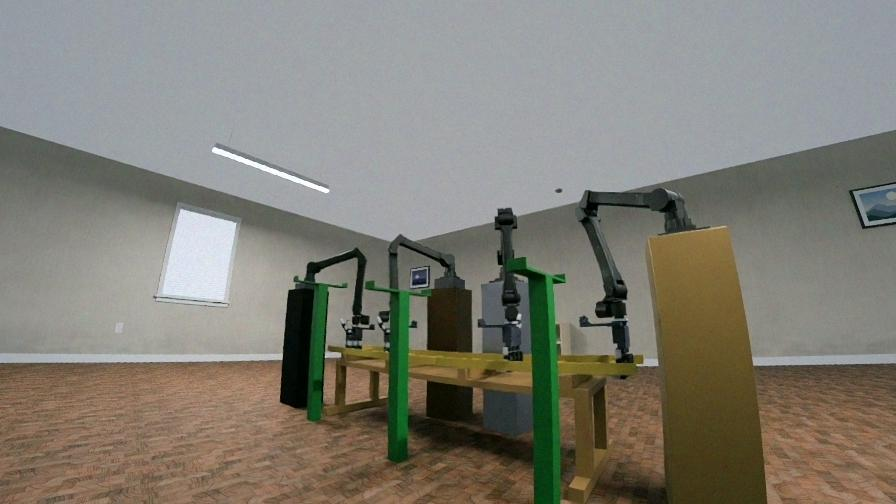

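>>> move --arm1 '{"target":[-0.800,-0.385,0.500,0,0.7071,0.7071,0],"speed":0.06}' --arm2 '{"target":[-0.335,-0.362,0.535,0,0.6820,0.7313,0],"speed":0.06}' --arm3 '{"target":[0.318,-0.318,0.540,0,-0.6820,0.7313,0],"speed":0.06}' --arm4 '{"target":[0.740,-0.372,0.495,0,0.7071,-0.7071,0],"speed":0.06}' --cameras '["cam_low","arm3_cam_wrist"]'

>>> move --arm2 '{"joints":{"hand_index_dip":-0.782,"hand_middle_dip":-0.782,"hand_ring_dip":-0.782}}' --arm3 '{"joints":{"hand_index_dip":-0.782,"hand_middle_dip":-0.782,"hand_ring_dip":-0.782}}'

Scene clock: 43.63 s.
Joint torques (N m): arm1=[-0.73 -15.44 -4.05 -0.2 -0.67 0.07] | arm2=[0.67 -23.88 -4.12 -1.92 0.82 0.02] | arm3=[-0.97 -27.16 -5.39 -2.02 -0.86 -0.03] | arm4=[-0.38 -15.74 -1.06 -0.62 0.7 0.02]
Motor temperatures (°C): arm1=[23 25 23 25 23 22] | arm2=[25 25 27 20 22 22] | arm3=[21 26 27 22 22 22] | arm4=[21 23 27 21 23 23]
Heat: arm1: hottest joint2_rad 25 °C; arm2: hottest joint3_rad 27 °C; arm3: hottest joint3_rad 27 °C; arm4: hottest joint3_rad 27 °C.
move: arm1 off_target; arm2 off_target; arm3 off_target; arm4 off_target
Joint velocities: within noise
arm1.joint_positions: joint1_rad=-0.627 joint2_rad=+2.600 joint3_rad=+0.790 joint4_rad=+0.232 joint5_rad=+0.010 joint6_rad=-0.530 hand_index_mcp=+0.768 hand_index_abd=+0.002 hand_index_pip=+0.450 hand_index_dip=-0.770 hand_middle_mcp=+0.772 hand_middle_abd=+0.003 hand_middle_pip=+0.459 hand_middle_dip=-0.761 hand_ring_mcp=+0.779 hand_ring_abd=+0.007 hand_ring_pip=+0.461 hand_ring_dip=-0.753 hand_thumb_cmc=+0.716 hand_thumb_axl=+0.677 hand_thumb_mcp=+0.692 hand_thumb_ipl=+0.397 hand_current_limit=+0.750 hand_speed=-0.600
arm1.joint_status: not commanded
arm1.hand_state: goal,goal,goal,goal,goal,goal,blocked,blocked,blocked,goal,blocked,blocked,goal,goal,goal,goal
arm1.index_mcp_current_ma: 12
arm1.index_abd_current_ma: 0
arm1.index_pip_current_ma: 13
arm1.index_dip_current_ma: 9
arm1.middle_mcp_current_ma: 18
arm1.middle_abd_current_ma: 1
arm1.middle_pip_current_ma: 26
arm1.middle_dip_current_ma: 20
arm1.ring_mcp_current_ma: 31
arm1.ring_abd_current_ma: 3
arm1.ring_pip_current_ma: 31
arm1.ring_dip_current_ma: 35
arm1.thumb_cmc_current_ma: 1
arm1.thumb_axl_current_ma: 0
arm1.thumb_mcp_current_ma: -7
arm1.thumb_ipl_current_ma: -2
arm1.hand_goal_index_mcp: 0.754
arm1.hand_goal_index_abd: 0.000
arm1.hand_goal_index_pip: 0.434
arm1.hand_goal_index_dip: -0.782
arm1.hand_goal_middle_mcp: 0.754
arm1.hand_goal_middle_abd: 0.000
arm1.hand_goal_middle_pip: 0.434
arm1.hand_goal_middle_dip: -0.782
arm1.hand_goal_ring_mcp: 0.754
arm1.hand_goal_ring_abd: 0.000
arm1.hand_goal_ring_pip: 0.434
arm1.hand_goal_ring_dip: -0.782
arm1.hand_goal_thumb_cmc: 0.714
arm1.hand_goal_thumb_axl: 0.678
arm1.hand_goal_thumb_mcp: 0.700
arm1.hand_goal_thumb_ipl: 0.400
arm1.hand: x=-0.8056 y=-0.3909 z=+0.4856 quat_wxyz=(-0.001, +0.711, +0.704, -0.010) (m; scene frame)
arm1.hand_target: x=-0.8003 y=-0.3850 z=+0.4992 quat_wxyz=(+0.000, +0.707, +0.707, +0.000) (m; scene frame)
arm1.hand_status: off_target (0.017 m and 1.3 deg from the pose sent, 0.056 m and 0.5 deg at the start)
arm2.joint_positions: joint1_rad=+0.610 joint2_rad=+2.557 joint3_rad=+0.982 joint4_rad=-0.005 joint5_rad=-0.007 joint6_rad=+1.993 hand_index_mcp=+0.800 hand_index_abd=-0.006 hand_index_pip=+0.471 hand_index_dip=-0.468 hand_middle_mcp=+0.795 hand_middle_abd=-0.006 hand_middle_pip=+0.479 hand_middle_dip=-0.460 hand_ring_mcp=+0.790 hand_ring_abd=-0.005 hand_ring_pip=+0.484 hand_ring_dip=-0.451 hand_thumb_cmc=+0.715 hand_thumb_axl=+0.677 hand_thumb_mcp=+0.693 hand_thumb_ipl=+0.397 hand_current_limit=+0.750 hand_speed=-0.600
arm2.joint_status: not commanded
arm2.hand_state: blocked,goal,blocked,blocked,blocked,goal,blocked,blocked,blocked,goal,blocked,blocked,goal,goal,goal,goal
arm2.index_mcp_current_ma: 122
arm2.index_abd_current_ma: -6
arm2.index_pip_current_ma: 82
arm2.index_dip_current_ma: 68
arm2.middle_mcp_current_ma: 104
arm2.middle_abd_current_ma: -6
arm2.middle_pip_current_ma: 107
arm2.middle_dip_current_ma: 90
arm2.ring_mcp_current_ma: 87
arm2.ring_abd_current_ma: -5
arm2.ring_pip_current_ma: 125
arm2.ring_dip_current_ma: 122
arm2.thumb_cmc_current_ma: 1
arm2.thumb_axl_current_ma: 0
arm2.thumb_mcp_current_ma: -13
arm2.thumb_ipl_current_ma: -4
arm2.hand_goal_index_mcp: 0.754
arm2.hand_goal_index_abd: 0.000
arm2.hand_goal_index_pip: 0.434
arm2.hand_goal_index_dip: -0.500
arm2.hand_goal_middle_mcp: 0.754
arm2.hand_goal_middle_abd: 0.000
arm2.hand_goal_middle_pip: 0.434
arm2.hand_goal_middle_dip: -0.500
arm2.hand_goal_ring_mcp: 0.754
arm2.hand_goal_ring_abd: 0.000
arm2.hand_goal_ring_pip: 0.434
arm2.hand_goal_ring_dip: -0.500
arm2.hand_goal_thumb_cmc: 0.714
arm2.hand_goal_thumb_axl: 0.678
arm2.hand_goal_thumb_mcp: 0.700
arm2.hand_goal_thumb_ipl: 0.400
arm2.hand: x=-0.3341 y=-0.3712 z=+0.4914 quat_wxyz=(+0.002, +0.683, +0.730, -0.010) (m; scene frame)
arm2.hand_target: x=-0.3342 y=-0.3634 z=+0.5295 quat_wxyz=(+0.000, +0.682, +0.731, +0.000) (m; scene frame)
arm2.hand_status: off_target (0.045 m and 1.2 deg from the pose sent, 0.074 m and 0.4 deg at the start)
arm3.joint_positions: joint1_rad=-0.644 joint2_rad=+2.728 joint3_rad=+1.087 joint4_rad=+0.041 joint5_rad=+0.011 joint6_rad=-2.059 hand_index_mcp=+0.792 hand_index_abd=+0.008 hand_index_pip=+0.475 hand_index_dip=-0.457 hand_middle_mcp=+0.796 hand_middle_abd=+0.009 hand_middle_pip=+0.479 hand_middle_dip=-0.456 hand_ring_mcp=+0.800 hand_ring_abd=+0.013 hand_ring_pip=+0.486 hand_ring_dip=-0.452 hand_thumb_cmc=+0.715 hand_thumb_axl=+0.677 hand_thumb_mcp=+0.692 hand_thumb_ipl=+0.397 hand_current_limit=+0.750 hand_speed=-0.600
arm3.joint_status: not commanded
arm3.hand_state: blocked,goal,blocked,blocked,blocked,goal,blocked,blocked,blocked,goal,blocked,blocked,goal,goal,goal,goal
arm3.index_mcp_current_ma: 38
arm3.index_abd_current_ma: 2
arm3.index_pip_current_ma: 38
arm3.index_dip_current_ma: 41
arm3.middle_mcp_current_ma: 45
arm3.middle_abd_current_ma: 2
arm3.middle_pip_current_ma: 45
arm3.middle_dip_current_ma: 44
arm3.ring_mcp_current_ma: 52
arm3.ring_abd_current_ma: 4
arm3.ring_pip_current_ma: 57
arm3.ring_dip_current_ma: 51
arm3.thumb_cmc_current_ma: 0
arm3.thumb_axl_current_ma: 0
arm3.thumb_mcp_current_ma: -3
arm3.thumb_ipl_current_ma: -1
arm3.hand_goal_index_mcp: 0.754
arm3.hand_goal_index_abd: 0.000
arm3.hand_goal_index_pip: 0.434
arm3.hand_goal_index_dip: -0.500
arm3.hand_goal_middle_mcp: 0.754
arm3.hand_goal_middle_abd: 0.000
arm3.hand_goal_middle_pip: 0.434
arm3.hand_goal_middle_dip: -0.500
arm3.hand_goal_ring_mcp: 0.754
arm3.hand_goal_ring_abd: 0.000
arm3.hand_goal_ring_pip: 0.434
arm3.hand_goal_ring_dip: -0.500
arm3.hand_goal_thumb_cmc: 0.714
arm3.hand_goal_thumb_axl: 0.678
arm3.hand_goal_thumb_mcp: 0.700
arm3.hand_goal_thumb_ipl: 0.400
arm3.hand: x=+0.3079 y=-0.3316 z=+0.4870 quat_wxyz=(-0.006, -0.680, +0.733, -0.009) (m; scene frame)
arm3.hand_target: x=+0.3163 y=-0.3191 z=+0.5327 quat_wxyz=(+0.000, -0.682, +0.731, +0.000) (m; scene frame)
arm3.hand_status: off_target (0.056 m and 1.2 deg from the pose sent, 0.080 m and 0.3 deg at the start)
arm4.joint_positions: joint1_rad=+0.654 joint2_rad=+2.649 joint3_rad=+1.102 joint4_rad=-0.008 joint5_rad=-0.012 joint6_rad=+0.724 hand_index_mcp=+0.771 hand_index_abd=-0.005 hand_index_pip=+0.449 hand_index_dip=-0.768 hand_middle_mcp=+0.764 hand_middle_abd=-0.003 hand_middle_pip=+0.445 hand_middle_dip=-0.769 hand_ring_mcp=+0.756 hand_ring_abd=-0.002 hand_ring_pip=+0.442 hand_ring_dip=-0.774 hand_thumb_cmc=+0.715 hand_thumb_axl=+0.677 hand_thumb_mcp=+0.693 hand_thumb_ipl=+0.397 hand_current_limit=+0.750 hand_speed=-0.600
arm4.joint_status: not commanded
arm4.hand_state: goal,goal,goal,goal,goal,goal,goal,goal,goal,goal,goal,goal,goal,goal,goal,goal
arm4.index_mcp_current_ma: 74
arm4.index_abd_current_ma: -16
arm4.index_pip_current_ma: 62
arm4.index_dip_current_ma: 57
arm4.middle_mcp_current_ma: 41
arm4.middle_abd_current_ma: -9
arm4.middle_pip_current_ma: 44
arm4.middle_dip_current_ma: 49
arm4.ring_mcp_current_ma: 8
arm4.ring_abd_current_ma: -5
arm4.ring_pip_current_ma: 31
arm4.ring_dip_current_ma: 32
arm4.thumb_cmc_current_ma: 4
arm4.thumb_axl_current_ma: -3
arm4.thumb_mcp_current_ma: -36
arm4.thumb_ipl_current_ma: -13
arm4.hand_goal_index_mcp: 0.754
arm4.hand_goal_index_abd: 0.000
arm4.hand_goal_index_pip: 0.434
arm4.hand_goal_index_dip: -0.782
arm4.hand_goal_middle_mcp: 0.754
arm4.hand_goal_middle_abd: 0.000
arm4.hand_goal_middle_pip: 0.434
arm4.hand_goal_middle_dip: -0.782
arm4.hand_goal_ring_mcp: 0.754
arm4.hand_goal_ring_abd: 0.000
arm4.hand_goal_ring_pip: 0.434
arm4.hand_goal_ring_dip: -0.782
arm4.hand_goal_thumb_cmc: 0.714
arm4.hand_goal_thumb_axl: 0.678
arm4.hand_goal_thumb_mcp: 0.700
arm4.hand_goal_thumb_ipl: 0.400
arm4.hand: x=+0.7425 y=-0.3752 z=+0.4827 quat_wxyz=(+0.002, +0.708, -0.707, +0.008) (m; scene frame)
arm4.hand_target: x=+0.7402 y=-0.3720 z=+0.4945 quat_wxyz=(+0.000, +0.707, -0.707, +0.000) (m; scene frame)
arm4.hand_status: off_target (0.013 m and 0.9 deg from the pose sent, 0.049 m and 0.4 deg at the start)
pictures: arm3_cam_wrist, cam_low
camera_calibration:
arm3_cam_wrist: T_world_to_cam=[[-0.550413, 0.834593, -0.0223505, 0.492028], [0.583947, 0.403969, 0.704141, -0.432532], [0.5967, 0.374517, -0.709708, 0.414944], [0, 0, 0, 1]] pos_world=[0.275797, -0.391317, 0.610049]

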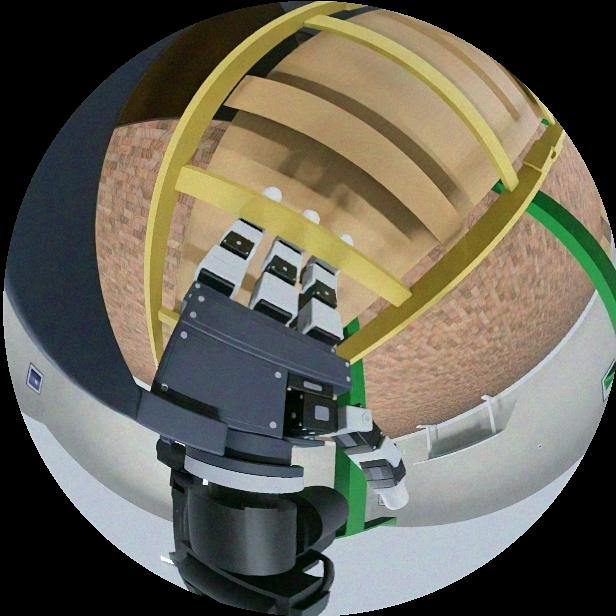

